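# Reproduce the reference drawing on the paper pad with markers

## Task

Using the markers, draw a copy of the reference picture named 'drawing' on the paper pad. The picture represents the entire sheet, and its upper edge corresponds to the pad's long side farthest from the robot. The scrap strip next to the pad can be used for tests and does not count toward the result.

## Robot and tools

Robot: two arms, left_arm and right_arm, each ending in a five-fingered hand (left_arm has a left hand, the mirror of the right). Calibrated bases in the scene frame: left_arm at (+0.063, +0.384, 0) m, right_arm at (-0.024, -0.455, 0) m, both nearly unrotated about z. Scene frame: origin at table height between the arms, +z up, +x out over the table, left_arm toward +y. The reference image 'drawing' can be viewed again with show_instructions (no arguments, moves nothing).

Hand point: a point fixed to the palm, about 0.05 m in front of it and 0.15 m from the wrist flange. Its +z runs along straight fingers, +y out of the palm, +x across the palm away from the thumb on the right hand (toward the thumb on the left hand). Straight fingertips reach 0.06 to 0.07 m past the point along +z and sit 0.06 m behind it along -y. A wrist bracket on the little-finger side can strike things; with fingers level the wrist may hang below the hand point and touch the table first.

The 28-number row (all values in [-1, 1], both arms always present): left_arm dx, dy, dz, rx, ry, rz; then left hand thumb_turn, thumb_bend, index, middle, ring, little, force_limit, speed; then the same 14 for right_arm. The six pose numbers are an offset, not a pose: they are measured from that arm's Hand target as it stood when the action or move began, along that Hand target's own axes. Scale: 1.0 equals 0.6 m for dx, dy, dz and 180 degrees for rx, ry, rz (a single rotation vector). Sending six zeros re-commands the current Hand target. Hand numbers are absolute motor targets: -1 open/straight, +1 closed/curled; thumb_turn +1 puts the thumb in front of the palm. force_limit maps -1..+1 to about 0..10 N at the fingertip (15 N for thumb motors); speed rises from near 0 at -1 to full at +0.48 and above. To leave a hand unchanged, resend the last eight hand numbers actually executed for it (if none yet, its hand_measured six plus hand_force_limit and hand_speed).

execute_actions(actions, cameras): actions is a list of actions; each action is up to 15 rows, one per 1/30 s step, the last row held for the rest. Every row in an action counts from the same start pose, not from the previous row. An empty actions list returns images from all cameras.

move(target, speed, blend, stop_force, zero, blocking, cameras): target is one 28-number row or a list of up to 15 rows, all offsets from the same starting Hand targets. The hand point travels a straight path; speed in m/s (0.002 to 3.6, default 0.25), rotation capped at twice that in rad/s. blend (m) rounds corners in a list. stop_force (N, 3 to 120, one value for both arms) ends an arm's path when its wrist sensor feels that push against its travel; zero (default true) re-zeroes it first. Omit stop_force when lifting away from a contact, and do not rely on it while the hand turns. blocking=false returns early but cannot be combined with stop_force. Paths do not avoid obstacles or the other arm; avoid routing near an arm's own base. The result adds a move: line with the ending (done, off_target, moving, held, fault) and limits such as paced or held.

wait(seconds 0 to 10) lets time pass; stop brakes a running move; zoom_image(camera, region [x0, y0, x1, y1] in pixels, at most 504 by 504) enlarges part of the newest image of cam_high, cam_above, cam_left_wrist or cam_right_wrist; zero_wrist_force(arm) re-zeroes a wrist sensor; finished_scene ends the scene permanently.

Results: end_effector_position (m), end_effector_quat_wxyz and velocities in the scene frame; Hand target (the last commanded pose after clipping, the base of the next offsets); joint positions and torques; hand_measured, hand_stopped_by (moving, target, force, stalled, fault) and hand_load_n, six values in motor order; Wrist force and Wrist torque in the end effector's axes, plus the peak since last shown. The orientation command is clipped to within 32 degrees of the measured one per step. The hand point may settle short of its target; the next command asks for it again.

Cameras: cam_high (672x504), cam_above (672x504, top-down), cam_left_wrist and cam_right_wrist (616x616 fisheye).

Cautions: arms are stiff, so commanding even slightly beyond a firm surface (such as pressing a marker onto the pad) can trigger a fault stop; approach slowly with a small stop_force and keep contact gentle. Torque limit on wrist joints is 25.7 N m; about 150 N of outside force halts an arm for 10 s. Keep the arms apart and never let one hand close on the other. Grip markers firmly (thumb in front, objects roughly 0.025 to 0.065 m thick), close slowly (speed -0.94 or lower) for gentle grips, do not let anything drop, slide off the table or be released while moving, and avoid long holds at full stretch, which heat the motors.

Each tool is called in YAML: its name, and indented under it one key for each argument.

Reference images:

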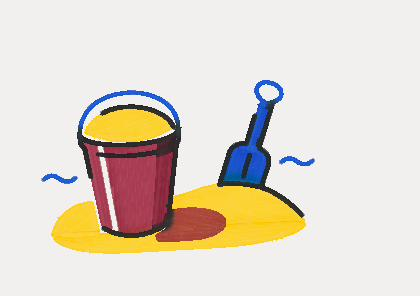

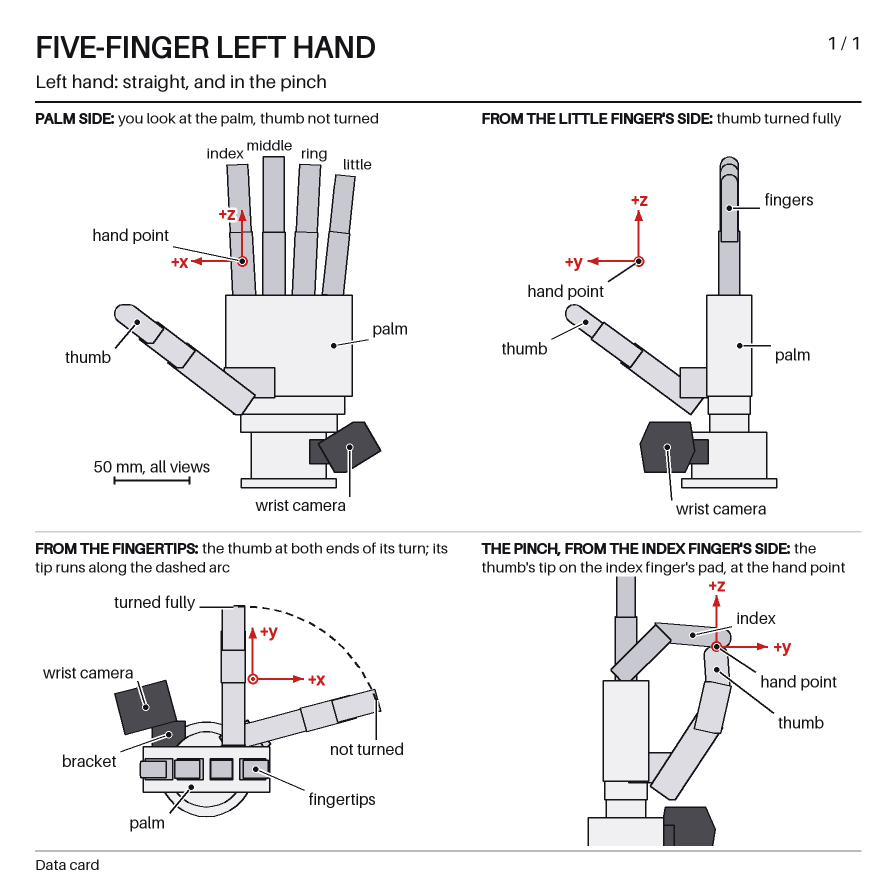

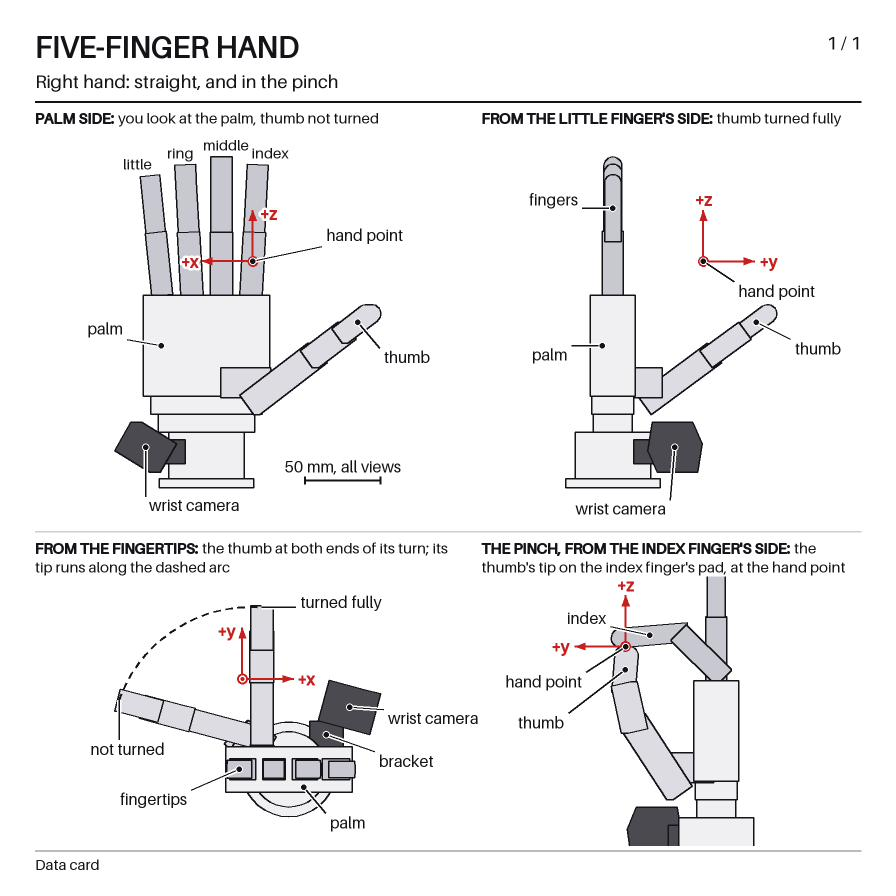

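## Session

execute_actions:
  actions: []
  cameras: ["all"]

show_instructions:

Scene clock: 0.00 s.
left_arm: end_effector_position=(+0.4026, -0.1574, +0.3681) hand_measured=(-1.000, -1.000, -1.000, -1.000, -1.000, -1.000) hand_load_n=(+0.0, +0.0, +0.0, +0.0, +0.0, +0.0) hand_stopped_by=(target, target, target, target, target, target) hand_force_limit=0.00 hand_speed=-0.80 end_effector_quat_wxyz=(+0.191, +0.441, +0.626, -0.613) | right_arm: end_effector_position=(+0.5488, -0.3655, +0.2272) hand_measured=(-1.000, -1.000, -1.000, -1.000, -1.000, -1.000) hand_load_n=(+0.0, +0.0, +0.0, -0.5, +0.0, +0.0) hand_stopped_by=(target, target, target, target, target, target) hand_force_limit=0.00 hand_speed=-0.80 end_effector_quat_wxyz=(-0.195, +0.340, +0.896, +0.207)
Joint positions: left_arm=[2.73 -1.989 -1.238 2.129 -0.197 -1.135] | right_arm=[-0.303 -0.909 1.167 1.725 1.156 -1.28]
Joint velocities: within noise
Joint torques (N m): no reading
Motor temperatures (°C): left_arm=[34 33 33 45 44 39] | right_arm=[31 30 35 44 40 39]
Wrist force (N): no reading
Wrist torque (N m): no reading
Wrist force, peak (N): no reading
Hand target: left_arm +0.4026, -0.1574, +0.3681; +0.191, +0.441, +0.626, -0.613 | right_arm +0.5488, -0.3655, +0.2272; -0.195, +0.340, +0.896, +0.207

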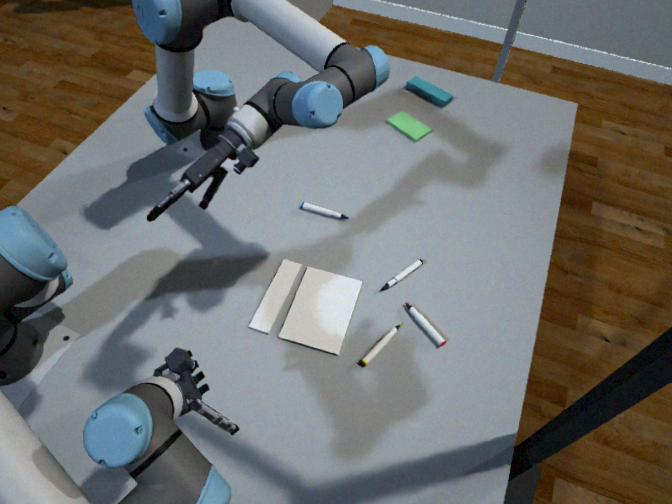

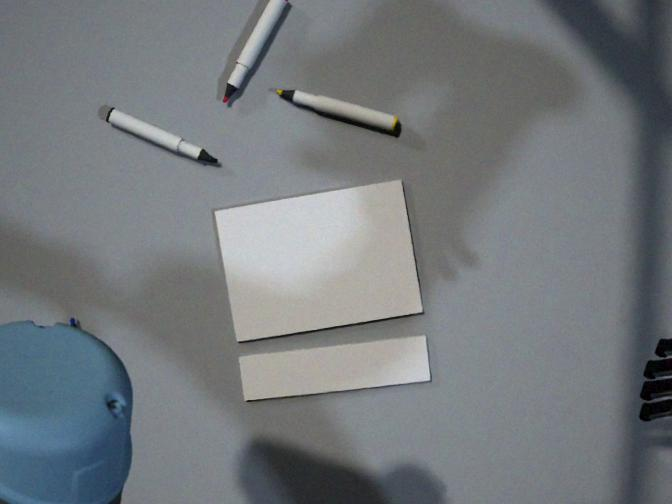

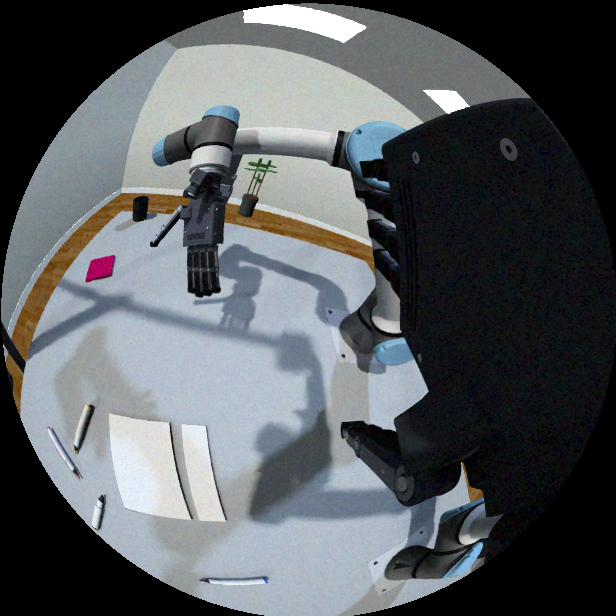

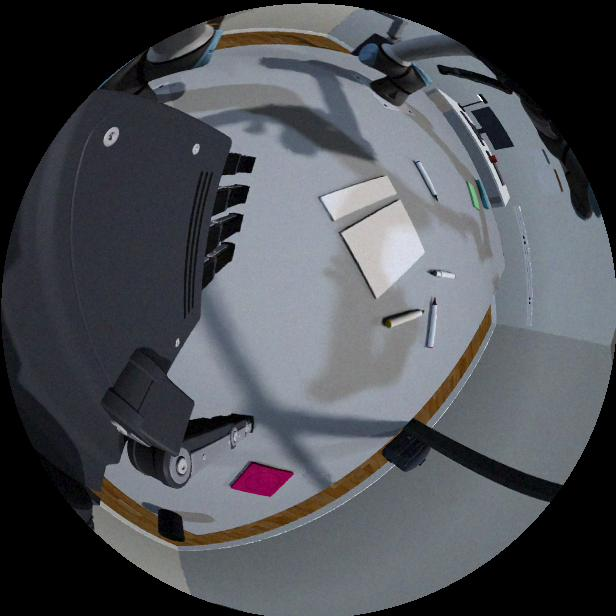

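Reference images for this scene: drawing, FIVE-FINGER LEFT HAND page 1, FIVE-FINGER HAND page 1.

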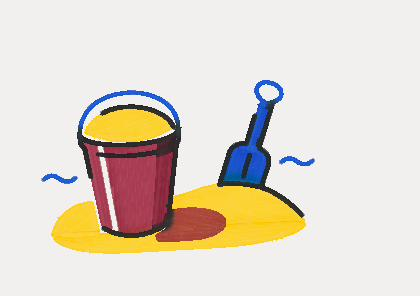

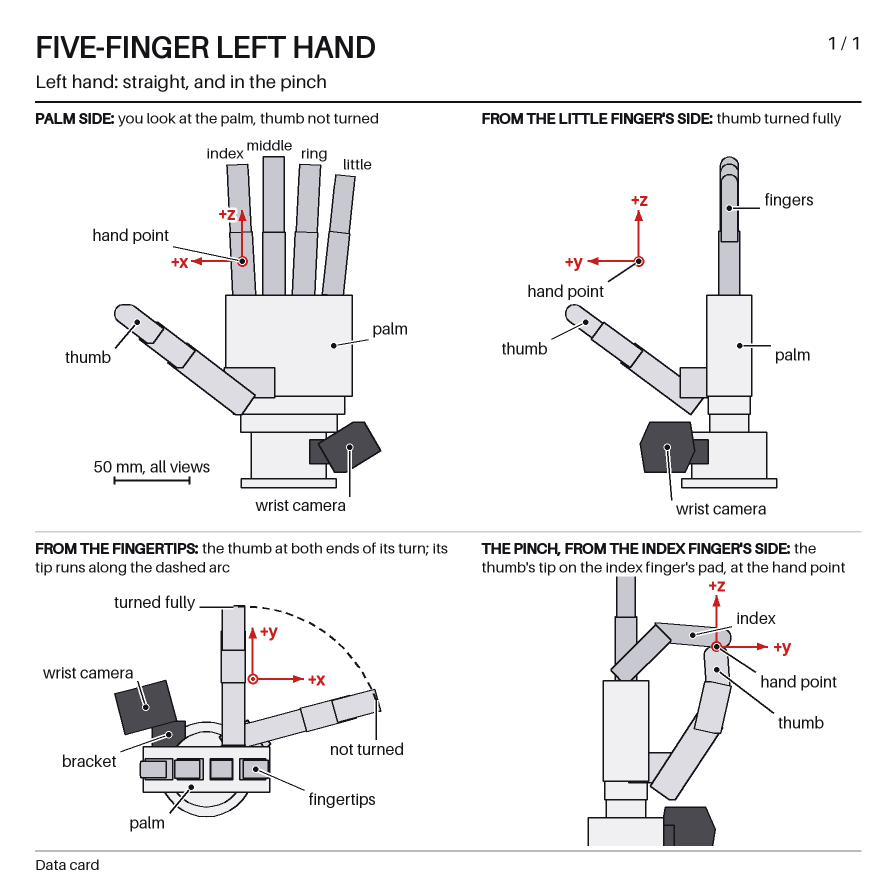

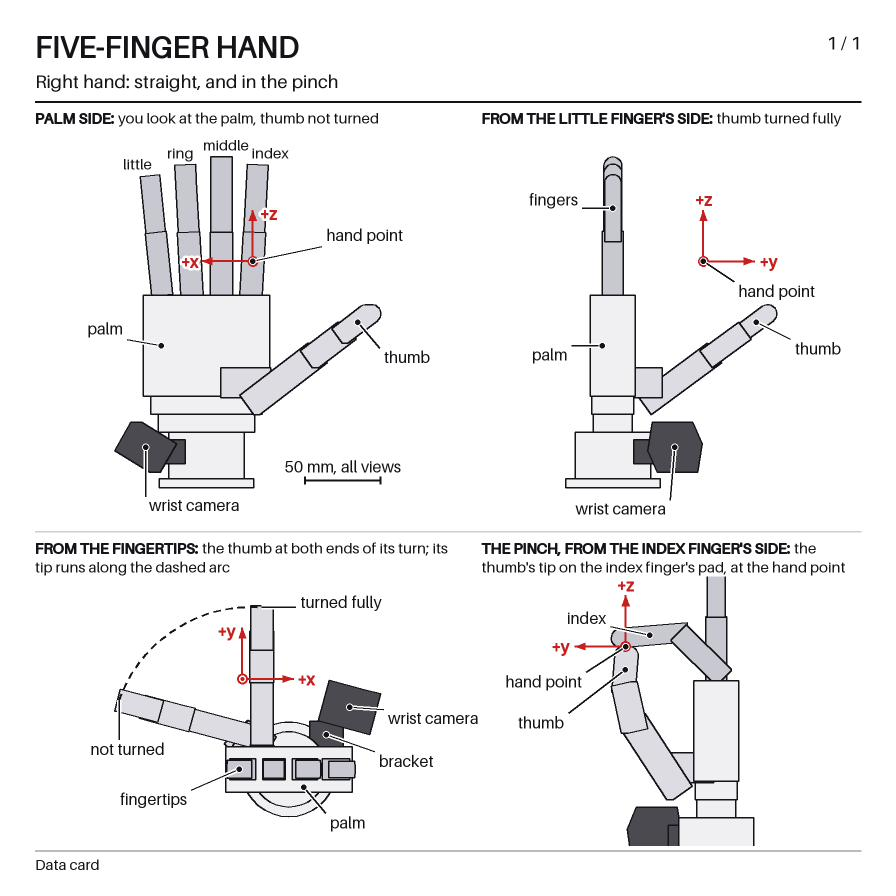

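zoom_image:
  camera: "cam_above"
  region: [80, 0, 440, 240]

zoom_image:
  camera: "cam_high"
  region: [230, 180, 470, 380]

zoom_image:
  camera: "cam_high"
  region: [370, 60, 470, 150]

Scaled by 1.400.

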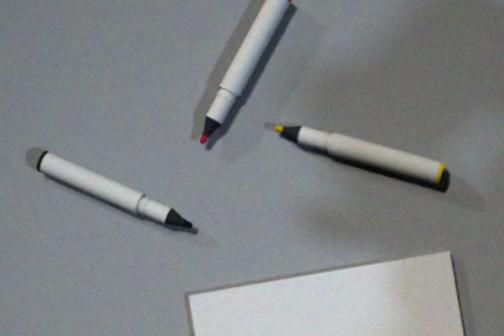

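Scaled by 2.100.

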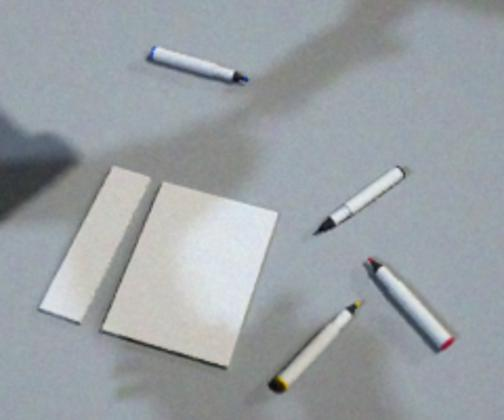

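Scaled by 5.040.

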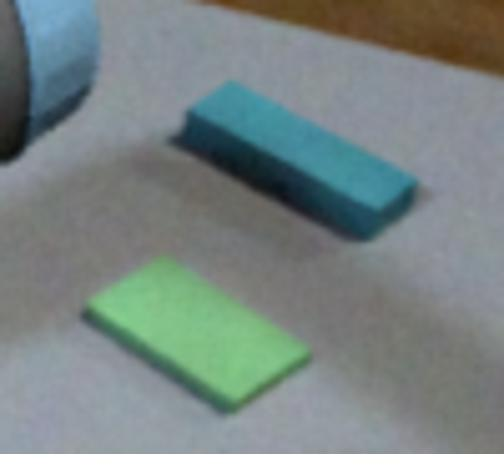

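move:
  target:
    - [0.0003, 0.0568, -0.5008, -0.2217, -0.179, -0.2175, -1, -1, -1, -1, -1, -1, 0, -0.8, 0, 0, 0, 0, 0, 0, -1, -1, -1, -1, -1, -1, 0, -0.8]
  speed: 0.25

Scene clock: 711.23 s.
left_arm: end_effector_position=(+0.5200, +0.1196, +0.4000) hand_measured=(-1.000, -1.000, -1.000, -1.000, -1.000, -1.000) hand_load_n=(-0.5, +0.0, +0.0, +0.0, +0.0, +0.0) hand_stopped_by=(target, target, target, target, target, target) hand_force_limit=0.00 hand_speed=-0.80 end_effector_quat_wxyz=(+0.276, -0.056, +0.824, -0.492) | right_arm: end_effector_position=(+0.5488, -0.3655, +0.2272) hand_measured=(-1.000, -1.000, -1.000, -1.000, -1.000, -1.000) hand_load_n=(+0.0, +0.0, +0.0, +0.0, +0.0, +0.0) hand_stopped_by=(target, target, target, target, target, target) hand_force_limit=0.00 hand_speed=-0.80 end_effector_quat_wxyz=(-0.195, +0.340, +0.896, +0.207)
Joint positions: left_arm=[3.262 -1.587 -1.45 2.304 -0.576 -2.051] | right_arm=[-0.303 -0.909 1.167 1.725 1.156 -1.28]
Joint torques (N m): left_arm=[-12.7 10 6.58 0.52 1.31 0.62] | right_arm=[0.04 -46.57 -19.37 3.05 -0.53 0.15]
Wrist force (N): left_arm=[0.5 -0.8 0.0] | right_arm=[-0.3 0.1 0.3]
Wrist torque (N m): left_arm=[-0.14 -0.05 0.00] | right_arm=[-0.01 0.03 -0.01]
Wrist force, peak (N): left_arm=[-0.1 -0.3 1.3] | right_arm=[-0.5 -0.1 0.2]
Hand target: left_arm +0.5200, +0.1195, +0.3999; +0.276, -0.056, +0.824, -0.492 | right_arm +0.5488, -0.3655, +0.2272; -0.195, +0.340, +0.896, +0.207
Off the commanded pose: left_arm 0.000 m, 0 deg | right_arm 0.000 m, 0 deg.
move: done

move:
  target:
    - [-0.2752, 0.4865, -0.3663, -0.0595, -0.2967, -0.2421, -1, -1, -1, -1, -1, -1, 0, -0.8, 0, 0, 0, 0, 0, 0, -1, -1, -1, -1, -1, -1, 0, -0.8]
  speed: 0.3
  cameras: ["cam_above", "cam_high"]

Scene clock: 721.83 s.
left_arm: end_effector_position=(+0.5988, +0.4999, +0.3004) hand_measured=(-1.000, -1.000, -1.000, -1.000, -1.000, -1.000) hand_load_n=(-0.5, +0.0, +0.0, +0.0, +0.0, +0.0) hand_stopped_by=(target, target, target, target, target, target) hand_force_limit=0.00 hand_speed=-0.80 end_effector_quat_wxyz=(-0.407, +0.580, -0.578, +0.405) | right_arm: end_effector_position=(+0.5488, -0.3655, +0.2272) hand_measured=(-1.000, -1.000, -1.000, -1.000, -1.000, -1.000) hand_load_n=(+0.0, +0.0, +0.0, +0.0, +0.0, +0.0) hand_stopped_by=(target, target, target, target, target, target) hand_force_limit=0.00 hand_speed=-0.80 end_effector_quat_wxyz=(-0.195, +0.340, +0.896, +0.207)
Joint positions: left_arm=[3.944 -1.536 -1.75 2.802 -0.823 -2.797] | right_arm=[-0.303 -0.909 1.167 1.725 1.156 -1.28]
Joint torques (N m): left_arm=[-15 29.25 6.54 -1.58 -0.21 -0.86] | right_arm=[-0.23 -46.45 -18.81 3.24 -0.57 0.11]
Wrist force (N): left_arm=[1.7 -0.2 -0.5] | right_arm=[-0.1 -0.3 -0.2]
Wrist torque (N m): left_arm=[-0.02 -0.32 0.14] | right_arm=[-0.03 0.01 -0.01]
Wrist force, peak (N): left_arm=[1.0 -2.0 0.8] | right_arm=[-0.6 -0.1 0.0]
Hand target: left_arm +0.5988, +0.4999, +0.3004; -0.407, +0.580, -0.578, +0.405 | right_arm +0.5488, -0.3655, +0.2272; -0.195, +0.340, +0.896, +0.207
Off the commanded pose: left_arm 0.000 m, 0 deg | right_arm 0.000 m, 0 deg.
move: done
Images, in order (width x height): cam_high 672x504, cam_above 672x504.

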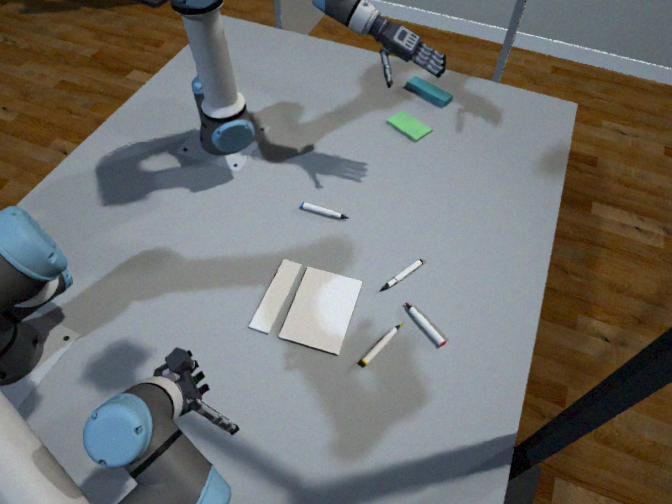

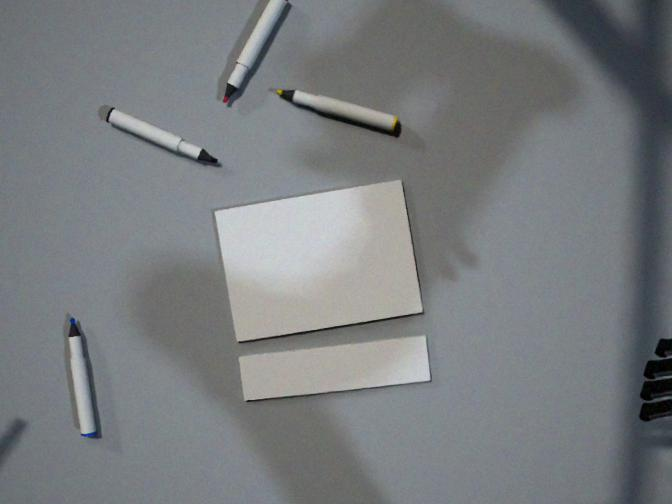

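move:
  target:
    - [0, 0, 0, 0, 0, 0, -1, -1, -1, -1, -1, -1, 0, -0.8, 0.0351, 0.1852, -0.0713, 0.2028, -0.219, -0.384, -1, -1, -1, -1, -1, -1, 0, -0.8]
  speed: 0.35

move:
  target:
    - [0, 0, 0, 0, 0, 0, -1, -1, -1, -1, -1, -1, 0, -0.8, -0.2257, 0.2974, 0.2706, 0.258, -0.093, -0.2108, 1, 0, -0.4, -0.4, -1, -1, 0, -0.6]
  speed: 0.25
  cameras: ["all"]

Scene clock: 764.53 s.
left_arm: end_effector_position=(+0.5988, +0.4999, +0.3004) hand_measured=(-1.000, -1.000, -1.000, -1.000, -1.000, -1.000) hand_load_n=(+0.0, +0.0, +0.0, +0.0, +0.0, +0.0) hand_stopped_by=(target, target, target, target, target, target) hand_force_limit=0.00 hand_speed=-0.80 end_effector_quat_wxyz=(-0.407, +0.580, -0.578, +0.405) | right_arm: end_effector_position=(+0.6198, -0.3000, +0.3000) hand_measured=(-1.000, -1.000, -1.000, -1.000, -1.000, -1.000) hand_load_n=(+0.0, +0.0, +0.0, +0.0, +0.0, +0.0) hand_stopped_by=(target, target, target, target, target, target) hand_force_limit=0.00 hand_speed=-0.80 end_effector_quat_wxyz=(+0.154, -0.236, +0.953, -0.109)
Joint positions: left_arm=[3.944 -1.536 -1.75 2.802 -0.823 -2.797] | right_arm=[0.023 -0.903 0.696 1.421 1.699 -2.099]
Joint torques (N m): left_arm=[-14.82 30.68 6.76 1.18 -0.82 -1.23] | right_arm=[-7.39 -38.51 -15.56 3.12 -2.51 0.18]
Wrist force (N): left_arm=[1.6 -0.2 -0.5] | right_arm=[-1.2 0.1 -0.1]
Wrist torque (N m): left_arm=[-0.02 -0.30 0.15] | right_arm=[0.03 0.24 -0.16]
Wrist force, peak (N): left_arm=[1.9 -0.2 -0.5] | right_arm=[-1.7 0.3 -0.5]
Hand target: left_arm +0.5988, +0.4999, +0.3004; -0.407, +0.580, -0.578, +0.405 | right_arm +0.6198, -0.3000, +0.2999; +0.154, -0.236, +0.953, -0.109
Off the commanded pose: left_arm 0.000 m, 0 deg | right_arm 0.000 m, 0 deg.
move: done

Scene clock: 767.40 s.
left_arm: end_effector_position=(+0.5988, +0.4999, +0.3004) hand_measured=(-1.000, -1.000, -1.000, -1.000, -1.000, -1.000) hand_load_n=(+0.0, +0.0, +0.0, +0.0, +0.0, +0.0) hand_stopped_by=(target, target, target, target, target, target) hand_force_limit=0.00 hand_speed=-0.80 end_effector_quat_wxyz=(-0.407, +0.580, -0.578, +0.405) | right_arm: end_effector_position=(+0.7155, -0.1022, +0.1319) hand_measured=(+1.000, +0.000, -0.400, -0.400, -1.000, -1.000) hand_load_n=(+0.0, +0.0, +0.0, +0.0, +0.0, +0.0) hand_stopped_by=(target, target, target, target, target, target) hand_force_limit=0.00 hand_speed=-0.60 end_effector_quat_wxyz=(+0.321, -0.458, +0.679, -0.476)
Joint positions: left_arm=[3.944 -1.536 -1.75 2.802 -0.823 -2.797] | right_arm=[0.496 -0.73 0.947 0.279 2.344 -2.782]
Joint torques (N m): left_arm=[-14.62 30.99 6.11 1.29 -0.76 -1] | right_arm=[-5.32 -52.59 -31.34 -2.19 -1.31 -2.45]
Wrist force (N): left_arm=[1.5 -0.4 -0.5] | right_arm=[-0.9 0.3 -0.2]
Wrist torque (N m): left_arm=[-0.05 -0.29 0.14] | right_arm=[-0.06 0.19 -0.11]
Wrist force, peak (N): left_arm=[2.0 0.0 -0.2] | right_arm=[-1.8 1.0 0.2]
Hand target: left_arm +0.5988, +0.4999, +0.3004; -0.407, +0.580, -0.578, +0.405 | right_arm +0.7155, -0.1022, +0.1319; +0.321, -0.458, +0.679, -0.476
Off the commanded pose: left_arm 0.000 m, 0 deg | right_arm 0.000 m, 0 deg.
move: done
camera_calibration:
cam_left_wrist: T_world_to_cam=[[0.330936, -0.222207, 0.917118, -0.368359], [-0.559107, -0.829095, 0.000869548, 0.747861], [0.760185, -0.513055, -0.398615, 0.0344972], [0, 0, 0, 1]] pos_world=[0.513813, 0.555895, 0.350929]
cam_right_wrist: T_world_to_cam=[[-0.427615, -0.160718, -0.889559, 0.39566], [-0.233552, 0.970299, -0.0630366, 0.269622], [0.873269, 0.180803, -0.45245, -0.43302], [0, 0, 0, 1]] pos_world=[0.610304, -0.119733, 0.173039]

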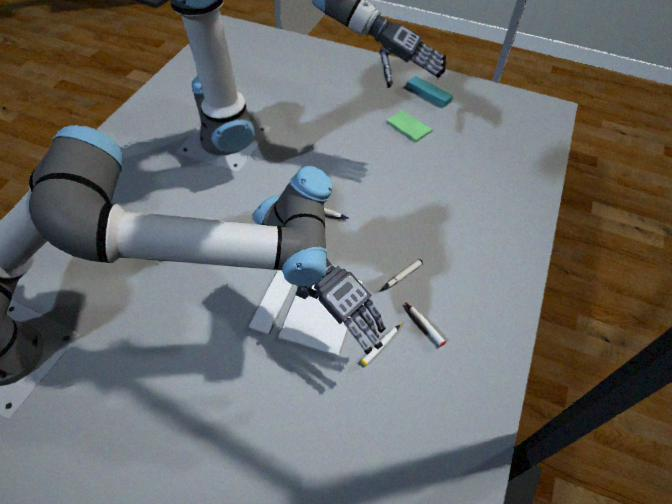

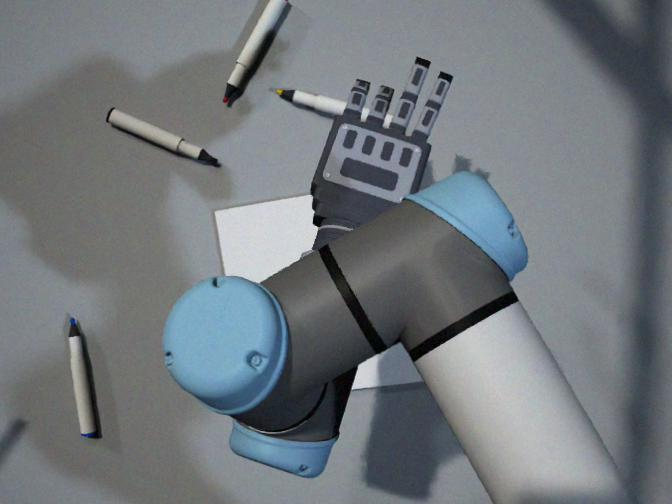

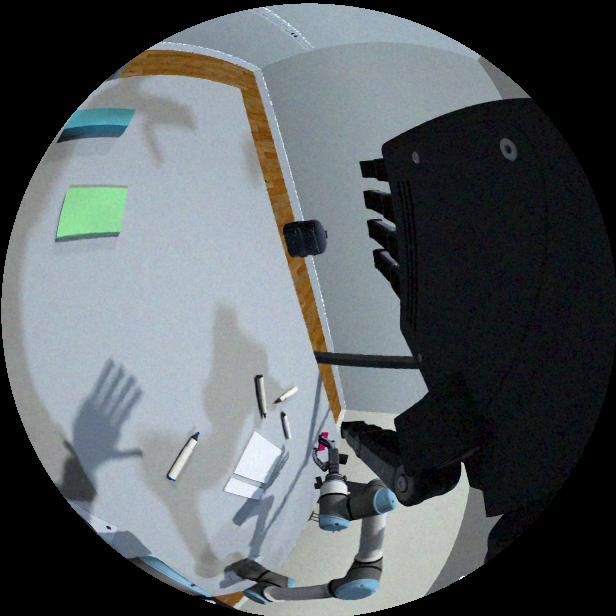

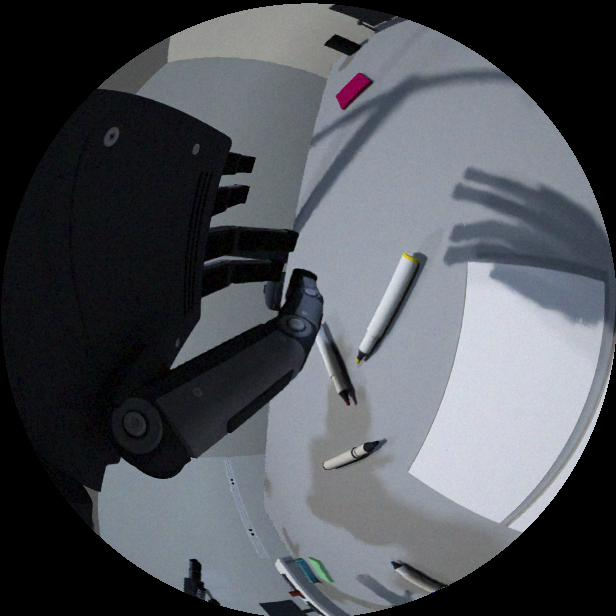

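move:
  target:
    - [0, 0, 0, 0, 0, 0, -1, -1, -1, -1, -1, -1, 0, -0.8, 0, 0.1253, 0.0456, 0, 0, 0, 1, 0, 0, 0, -1, -1, 0, -0.6]
  speed: 0.2
  cameras: ["cam_above", "cam_right_wrist"]

Scene clock: 821.67 s.
left_arm: end_effector_position=(+0.5988, +0.4999, +0.3004) hand_measured=(-1.000, -1.000, -1.000, -1.000, -1.000, -1.000) hand_load_n=(-0.5, +0.0, +0.0, +0.0, +0.0, +0.0) hand_stopped_by=(target, target, target, target, target, target) hand_force_limit=0.00 hand_speed=-0.80 end_effector_quat_wxyz=(-0.407, +0.580, -0.578, +0.405) | right_arm: end_effector_position=(+0.7155, -0.1023, +0.0519) hand_measured=(+1.000, +0.000, +0.000, +0.000, -1.000, -1.000) hand_load_n=(+0.0, +0.0, +0.0, +0.0, +0.0, +0.0) hand_stopped_by=(target, target, target, target, target, target) hand_force_limit=0.00 hand_speed=-0.60 end_effector_quat_wxyz=(+0.320, -0.458, +0.679, -0.476)
Joint positions: left_arm=[3.944 -1.536 -1.75 2.802 -0.823 -2.797] | right_arm=[0.496 -0.665 1.039 0.122 2.343 -2.782]
Joint torques (N m): left_arm=[-13.56 31.8 7.91 1.14 -0.75 -1.04] | right_arm=[-5.86 -56.45 -27.3 0.88 -2.22 -2.54]
Wrist force (N): left_arm=[1.2 -0.2 -0.3] | right_arm=[-1.0 0.2 -0.2]
Wrist torque (N m): left_arm=[-0.03 -0.25 0.12] | right_arm=[-0.06 0.18 -0.03]
Wrist force, peak (N): left_arm=[1.9 0.0 -0.4] | right_arm=[-1.2 1.6 0.7]
Hand target: left_arm +0.5988, +0.4999, +0.3004; -0.407, +0.580, -0.578, +0.405 | right_arm +0.7155, -0.1023, +0.0519; +0.321, -0.458, +0.679, -0.476
Off the commanded pose: left_arm 0.000 m, 0 deg | right_arm 0.000 m, 0 deg.
move: done
camera_calibration:
cam_right_wrist: T_world_to_cam=[[-0.427651, -0.160967, -0.889497, 0.324492], [-0.233575, 0.970277, -0.063288, 0.264833], [0.873245, 0.180699, -0.452538, -0.469257], [0, 0, 0, 1]] pos_world=[0.610404, -0.119934, 0.0930389]
Images, in order (width x height): cam_above 672x504, cam_right_wrist 616x616.

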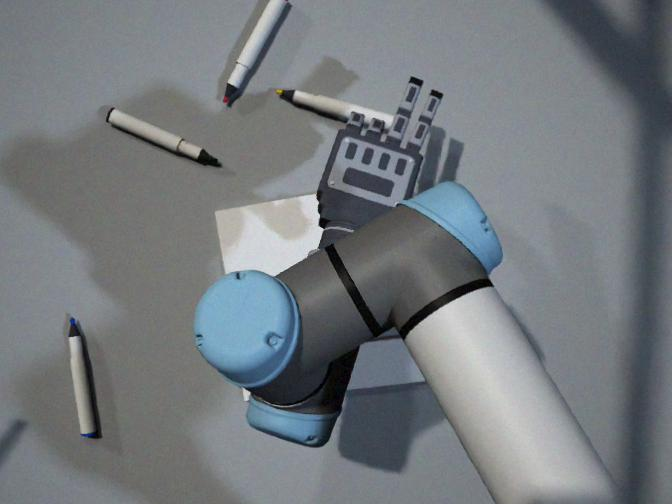

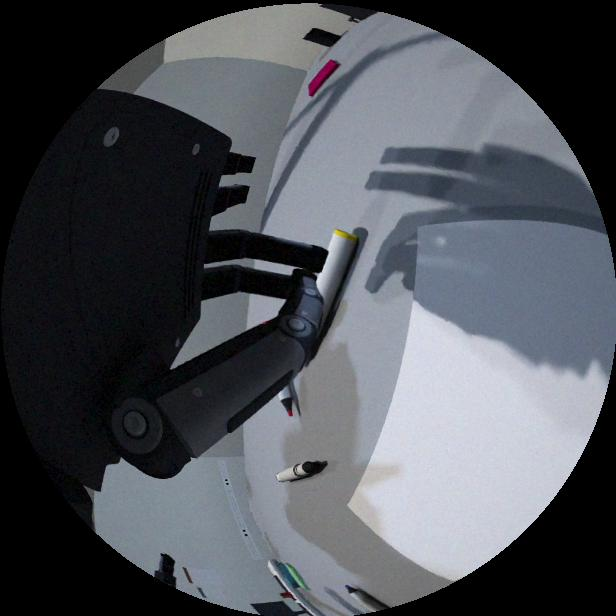

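move:
  target:
    - [0, 0, 0, 0, 0, 0, -1, -1, -1, -1, -1, -1, 0, -0.8, 0, 0.0971, 0.0353, 0, 0, 0, 1, 0, 0, 0, -1, -1, 0, -0.6]
  speed: 0.012
  stop_force: 3
  cameras: ["cam_right_wrist"]

Scene clock: 837.07 s.
left_arm: end_effector_position=(+0.5988, +0.4999, +0.3004) hand_measured=(-1.000, -1.000, -1.000, -1.000, -1.000, -1.000) hand_load_n=(-0.5, +0.0, +0.0, +0.0, +0.0, +0.0) hand_stopped_by=(target, target, target, target, target, target) hand_force_limit=0.00 hand_speed=-0.80 end_effector_quat_wxyz=(-0.407, +0.580, -0.578, +0.405) | right_arm: end_effector_position=(+0.7156, -0.1024, +0.0188) hand_measured=(+1.000, +0.000, +0.000, +0.000, -1.000, -1.000) hand_load_n=(+0.0, +0.0, +0.0, +0.0, +0.0, +0.0) hand_stopped_by=(target, target, target, target, target, target) hand_force_limit=0.00 hand_speed=-0.60 end_effector_quat_wxyz=(+0.321, -0.458, +0.679, -0.476)
Joint positions: left_arm=[3.944 -1.536 -1.75 2.802 -0.823 -2.797] | right_arm=[0.496 -0.63 1.062 0.063 2.343 -2.782]
Joint torques (N m): left_arm=[-13.85 31 6.89 1.09 -0.66 -1.04] | right_arm=[-5.38 -62.33 -27.45 2.88 -2.32 -2.38]
Wrist force (N): left_arm=[1.5 -0.3 -0.5] | right_arm=[-1.3 -3.4 -1.4]
Wrist torque (N m): left_arm=[-0.03 -0.29 0.14] | right_arm=[-0.06 0.24 -0.09]
Wrist force, peak (N): left_arm=[2.0 -0.2 -0.5] | right_arm=[0.4 -9.4 -4.5]
Hand target: left_arm +0.5988, +0.4999, +0.3004; -0.407, +0.580, -0.578, +0.405 | right_arm +0.7156, -0.1024, +0.0188; +0.321, -0.458, +0.679, -0.476 (not the last commanded pose)
Off the commanded pose: left_arm 0.000 m, 0 deg | right_arm 0.029 m, 0 deg.
move: contact (right_arm)
camera_calibration:
cam_right_wrist: T_world_to_cam=[[-0.427608, -0.160808, -0.889546, 0.295046], [-0.233505, 0.970302, -0.0631597, 0.26269], [0.873285, 0.180706, -0.452458, -0.484264], [0, 0, 0, 1]] pos_world=[0.610404, -0.119933, 0.0599388]
Images, in order (width x height): cam_right_wrist 616x616.

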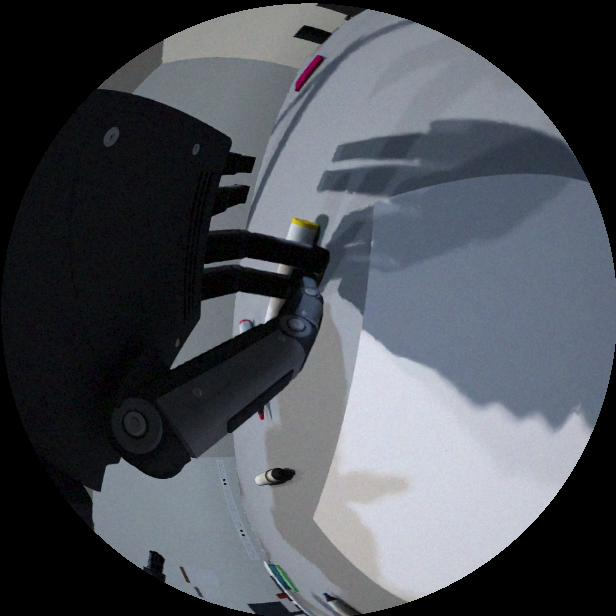

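move:
  target:
    - [0, 0, 0, 0, 0, 0, -1, -1, -1, -1, -1, -1, 0, -0.8, 0, -0.047, -0.0171, 0, 0, 0, 1, 0, -0.4, -0.4, -1, -1, 0, -0.6]
  speed: 0.1
  cameras: ["cam_above", "cam_right_wrist", "cam_high"]

zoom_image:
  camera: "cam_above"
  region: [220, 40, 460, 220]

zoom_image:
  camera: "cam_high"
  region: [300, 240, 480, 390]

Scene clock: 869.67 s.
left_arm: end_effector_position=(+0.5988, +0.4999, +0.3004) hand_measured=(-1.000, -1.000, -1.000, -1.000, -1.000, -1.000) hand_load_n=(+0.0, +0.0, +0.0, +0.0, +0.0, +0.0) hand_stopped_by=(target, target, target, target, target, target) hand_force_limit=0.00 hand_speed=-0.80 end_effector_quat_wxyz=(-0.407, +0.580, -0.578, +0.405) | right_arm: end_effector_position=(+0.7156, -0.1023, +0.0490) hand_measured=(+1.000, +0.000, -0.400, -0.400, -1.000, -1.000) hand_load_n=(+0.0, +0.0, +0.0, +0.0, +0.0, +0.0) hand_stopped_by=(target, target, target, target, target, target) hand_force_limit=0.00 hand_speed=-0.60 end_effector_quat_wxyz=(+0.321, -0.458, +0.679, -0.476) end_effector_velocity=(+0.000, +0.002, -0.003) end_effector_angular_velocity=(+0.001, -0.002, +0.002)
Joint positions: left_arm=[3.944 -1.536 -1.75 2.802 -0.823 -2.797] | right_arm=[0.496 -0.662 1.041 0.117 2.343 -2.782]
Joint velocities: left_arm=[within noise] | right_arm=[0.001 0.004 0.001 -0.007 -0.001 0]
Joint torques (N m): left_arm=[-13.57 31.57 7.03 1.17 -0.47 -0.93] | right_arm=[8.67 -46.23 -11.92 -2.49 0.57 -1.28]
Wrist force (N): left_arm=[1.6 0.0 -0.2] | right_arm=[-1.0 0.0 -0.2]
Wrist torque (N m): left_arm=[-0.01 -0.30 0.14] | right_arm=[-0.11 0.18 -0.02]
Wrist force, peak (N): left_arm=[1.9 -0.2 -0.5] | right_arm=[-1.3 -3.3 -1.8]
Hand target: left_arm +0.5988, +0.4999, +0.3004; -0.407, +0.580, -0.578, +0.405 | right_arm +0.7155, -0.1023, +0.0488; +0.321, -0.458, +0.679, -0.476
Off the commanded pose: left_arm 0.000 m, 0 deg | right_arm 0.000 m, 0 deg.
move: done
camera_calibration:
cam_right_wrist: T_world_to_cam=[[-0.427465, -0.160838, -0.889609, 0.321884], [-0.23359, 0.97028, -0.0631815, 0.264575], [0.873332, 0.180796, -0.452331, -0.470736], [0, 0, 0, 1]] pos_world=[0.610505, -0.119833, 0.0901386]
Images, in order (width x height): cam_high 672x504, cam_above 672x504, cam_right_wrist 616x616.

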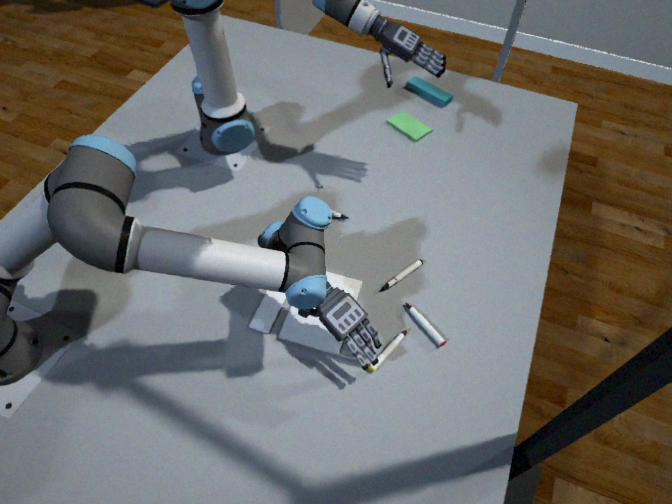

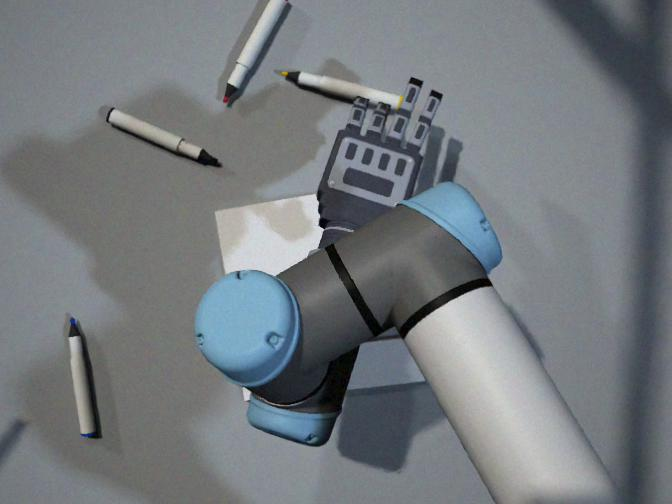

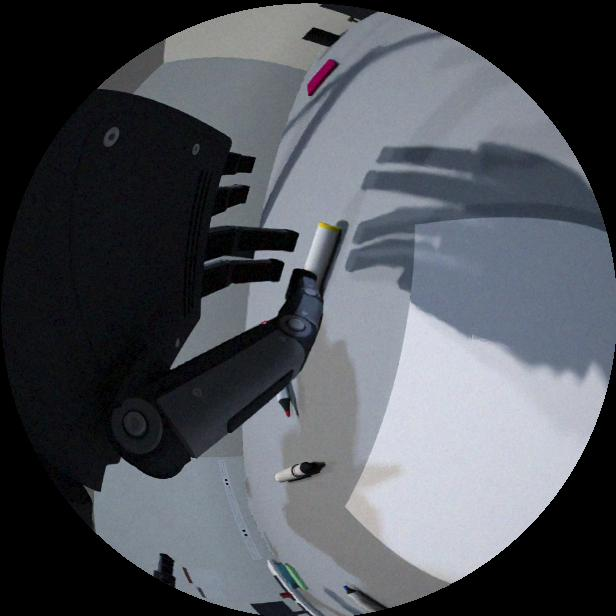

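Scaled by 2.100.

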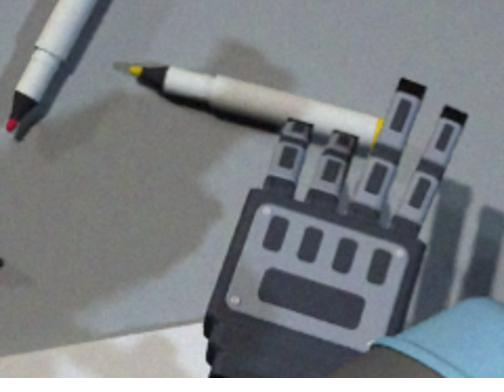

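Scaled by 2.800.

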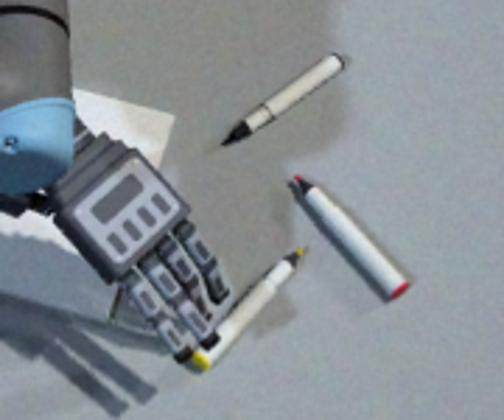

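move:
  target:
    - [0, 0, 0, 0, 0, 0, -1, -1, -1, -1, -1, -1, 0, -0.8, 0, -0.047, -0.0171, 0, 0, 0, -0.5, -1, 0, 0, -1, -1, 0, -0.2]
  speed: 0.1
  cameras: ["cam_right_wrist"]

zoom_image:
  camera: "cam_right_wrist"
  region: [190, 130, 390, 330]

Scene clock: 996.43 s.
left_arm: end_effector_position=(+0.5988, +0.4999, +0.3004) hand_measured=(-1.000, -1.000, -1.000, -1.000, -1.000, -1.000) hand_load_n=(-0.5, +0.0, +0.0, +0.0, +0.0, +0.0) hand_stopped_by=(target, target, target, target, target, target) hand_force_limit=0.00 hand_speed=-0.80 end_effector_quat_wxyz=(-0.407, +0.580, -0.578, +0.405) | right_arm: end_effector_position=(+0.7155, -0.1023, +0.0788) hand_measured=(-0.500, -1.000, +0.000, +0.000, -1.000, -1.000) hand_load_n=(+0.0, +0.0, +0.0, +0.0, +0.0, +0.0) hand_stopped_by=(target, target, target, target, target, target) hand_force_limit=0.00 hand_speed=-0.20 end_effector_quat_wxyz=(+0.321, -0.458, +0.679, -0.476)
Joint positions: left_arm=[3.944 -1.536 -1.75 2.802 -0.823 -2.797] | right_arm=[0.496 -0.69 1.013 0.172 2.344 -2.782]
Joint torques (N m): left_arm=[-13.5 31.11 7.5 1.16 -0.68 -0.81] | right_arm=[8.08 -46.69 -11.83 -2.26 3.43 2.27]
Wrist force (N): left_arm=[1.6 0.0 -0.2] | right_arm=[-1.1 0.2 0.1]
Wrist torque (N m): left_arm=[-0.01 -0.30 0.14] | right_arm=[-0.06 0.20 -0.02]
Wrist force, peak (N): left_arm=[1.9 -0.3 -0.5] | right_arm=[-1.2 1.1 0.2]
Hand target: left_arm +0.5988, +0.4999, +0.3004; -0.407, +0.580, -0.578, +0.405 | right_arm +0.7155, -0.1023, +0.0788; +0.321, -0.458, +0.679, -0.476
Off the commanded pose: left_arm 0.000 m, 0 deg | right_arm 0.000 m, 0 deg.
move: done
camera_calibration:
cam_right_wrist: T_world_to_cam=[[-0.427542, -0.160854, -0.889569, 0.348392], [-0.233595, 0.970279, -0.0631785, 0.266437], [0.873293, 0.180788, -0.45241, -0.457136], [0, 0, 0, 1]] pos_world=[0.610404, -0.119834, 0.119939]
Images, in order (width x height): cam_right_wrist 616x616.

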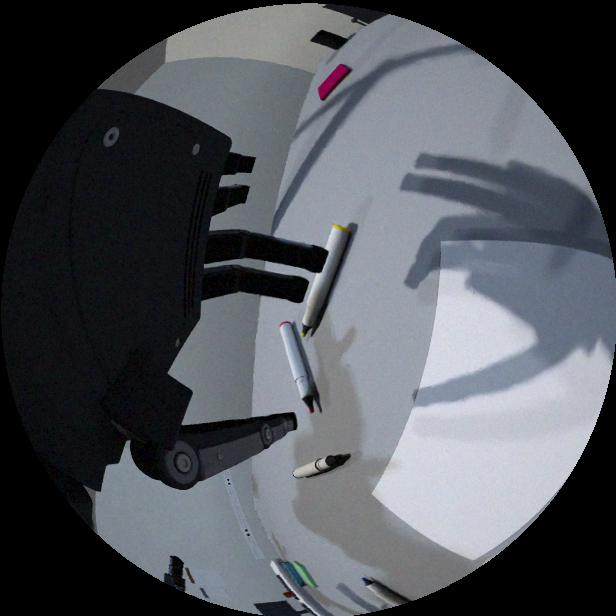

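Scaled by 2.520 from the camera's 616x616 image, which has a finer 880x880 frame.

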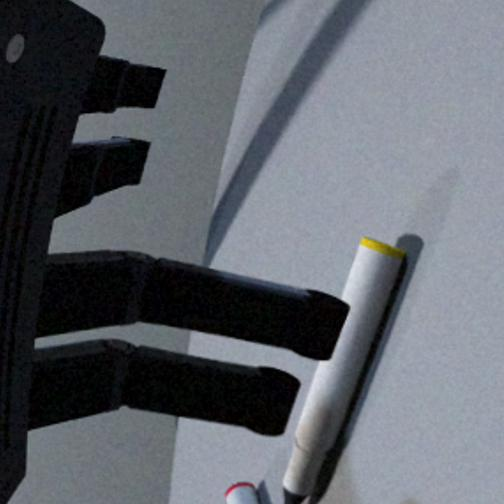

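wait:
  seconds: 0.5
  cameras: ["cam_above", "cam_right_wrist"]

zoom_image:
  camera: "cam_above"
  region: [220, 40, 460, 220]

Scene clock: 1055.30 s.
left_arm: end_effector_position=(+0.5988, +0.4999, +0.3004) hand_measured=(-1.000, -1.000, -1.000, -1.000, -1.000, -1.000) hand_load_n=(-0.5, +0.0, +0.0, -0.5, +0.0, +0.0) hand_stopped_by=(target, target, target, target, target, target) hand_force_limit=0.00 hand_speed=-0.80 end_effector_quat_wxyz=(-0.407, +0.580, -0.578, +0.405) | right_arm: end_effector_position=(+0.7155, -0.1023, +0.0788) hand_measured=(-0.500, -1.000, +0.000, +0.000, -1.000, -1.000) hand_load_n=(+0.0, +0.0, +0.0, +0.0, +0.0, +0.0) hand_stopped_by=(target, target, target, target, target, target) hand_force_limit=0.00 hand_speed=-0.20 end_effector_quat_wxyz=(+0.321, -0.458, +0.679, -0.476)
Joint positions: left_arm=[3.944 -1.536 -1.75 2.802 -0.823 -2.797] | right_arm=[0.496 -0.69 1.013 0.172 2.344 -2.782]
Joint torques (N m): left_arm=[-13.64 32.15 7.35 1.16 -0.35 -0.75] | right_arm=[6.71 -45.72 -12.36 -2.3 3.27 2.25]
Wrist force (N): left_arm=[1.6 -0.3 -0.3] | right_arm=[-1.4 0.2 0.1]
Wrist torque (N m): left_arm=[-0.04 -0.30 0.15] | right_arm=[-0.06 0.24 -0.04]
Wrist force, peak (N): left_arm=[2.0 -0.5 -0.4] | right_arm=[-1.5 0.3 -0.1]
Hand target: left_arm +0.5988, +0.4999, +0.3004; -0.407, +0.580, -0.578, +0.405 | right_arm +0.7155, -0.1023, +0.0788; +0.321, -0.458, +0.679, -0.476
Off the commanded pose: left_arm 0.000 m, 0 deg | right_arm 0.000 m, 0 deg.
wait: 0.50 s; at rest from the start
camera_calibration:
cam_right_wrist: T_world_to_cam=[[-0.427556, -0.160797, -0.889573, 0.348408], [-0.23357, 0.970289, -0.0631261, 0.266416], [0.873293, 0.180787, -0.45241, -0.457136], [0, 0, 0, 1]] pos_world=[0.610404, -0.119833, 0.119939]
Images, in order (width x height): cam_above 672x504, cam_right_wrist 616x616.

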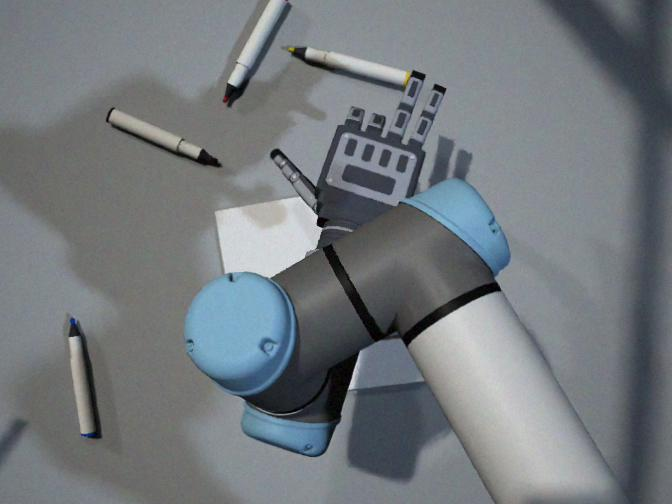

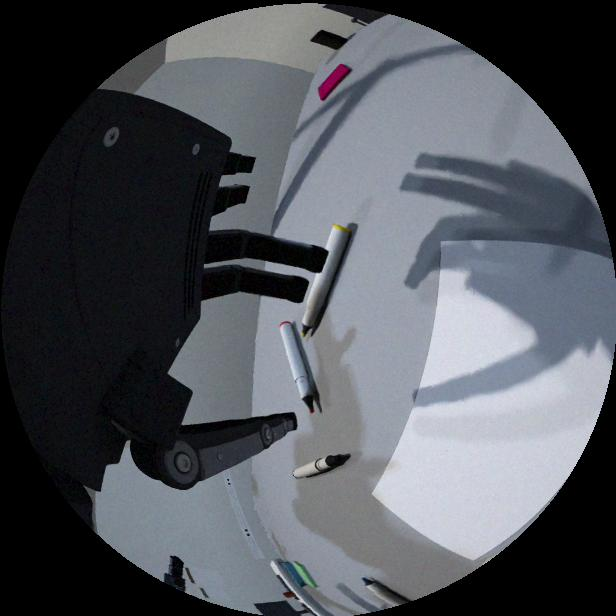

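Scaled by 2.100.

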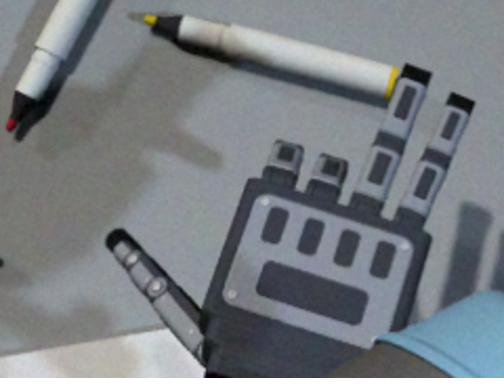

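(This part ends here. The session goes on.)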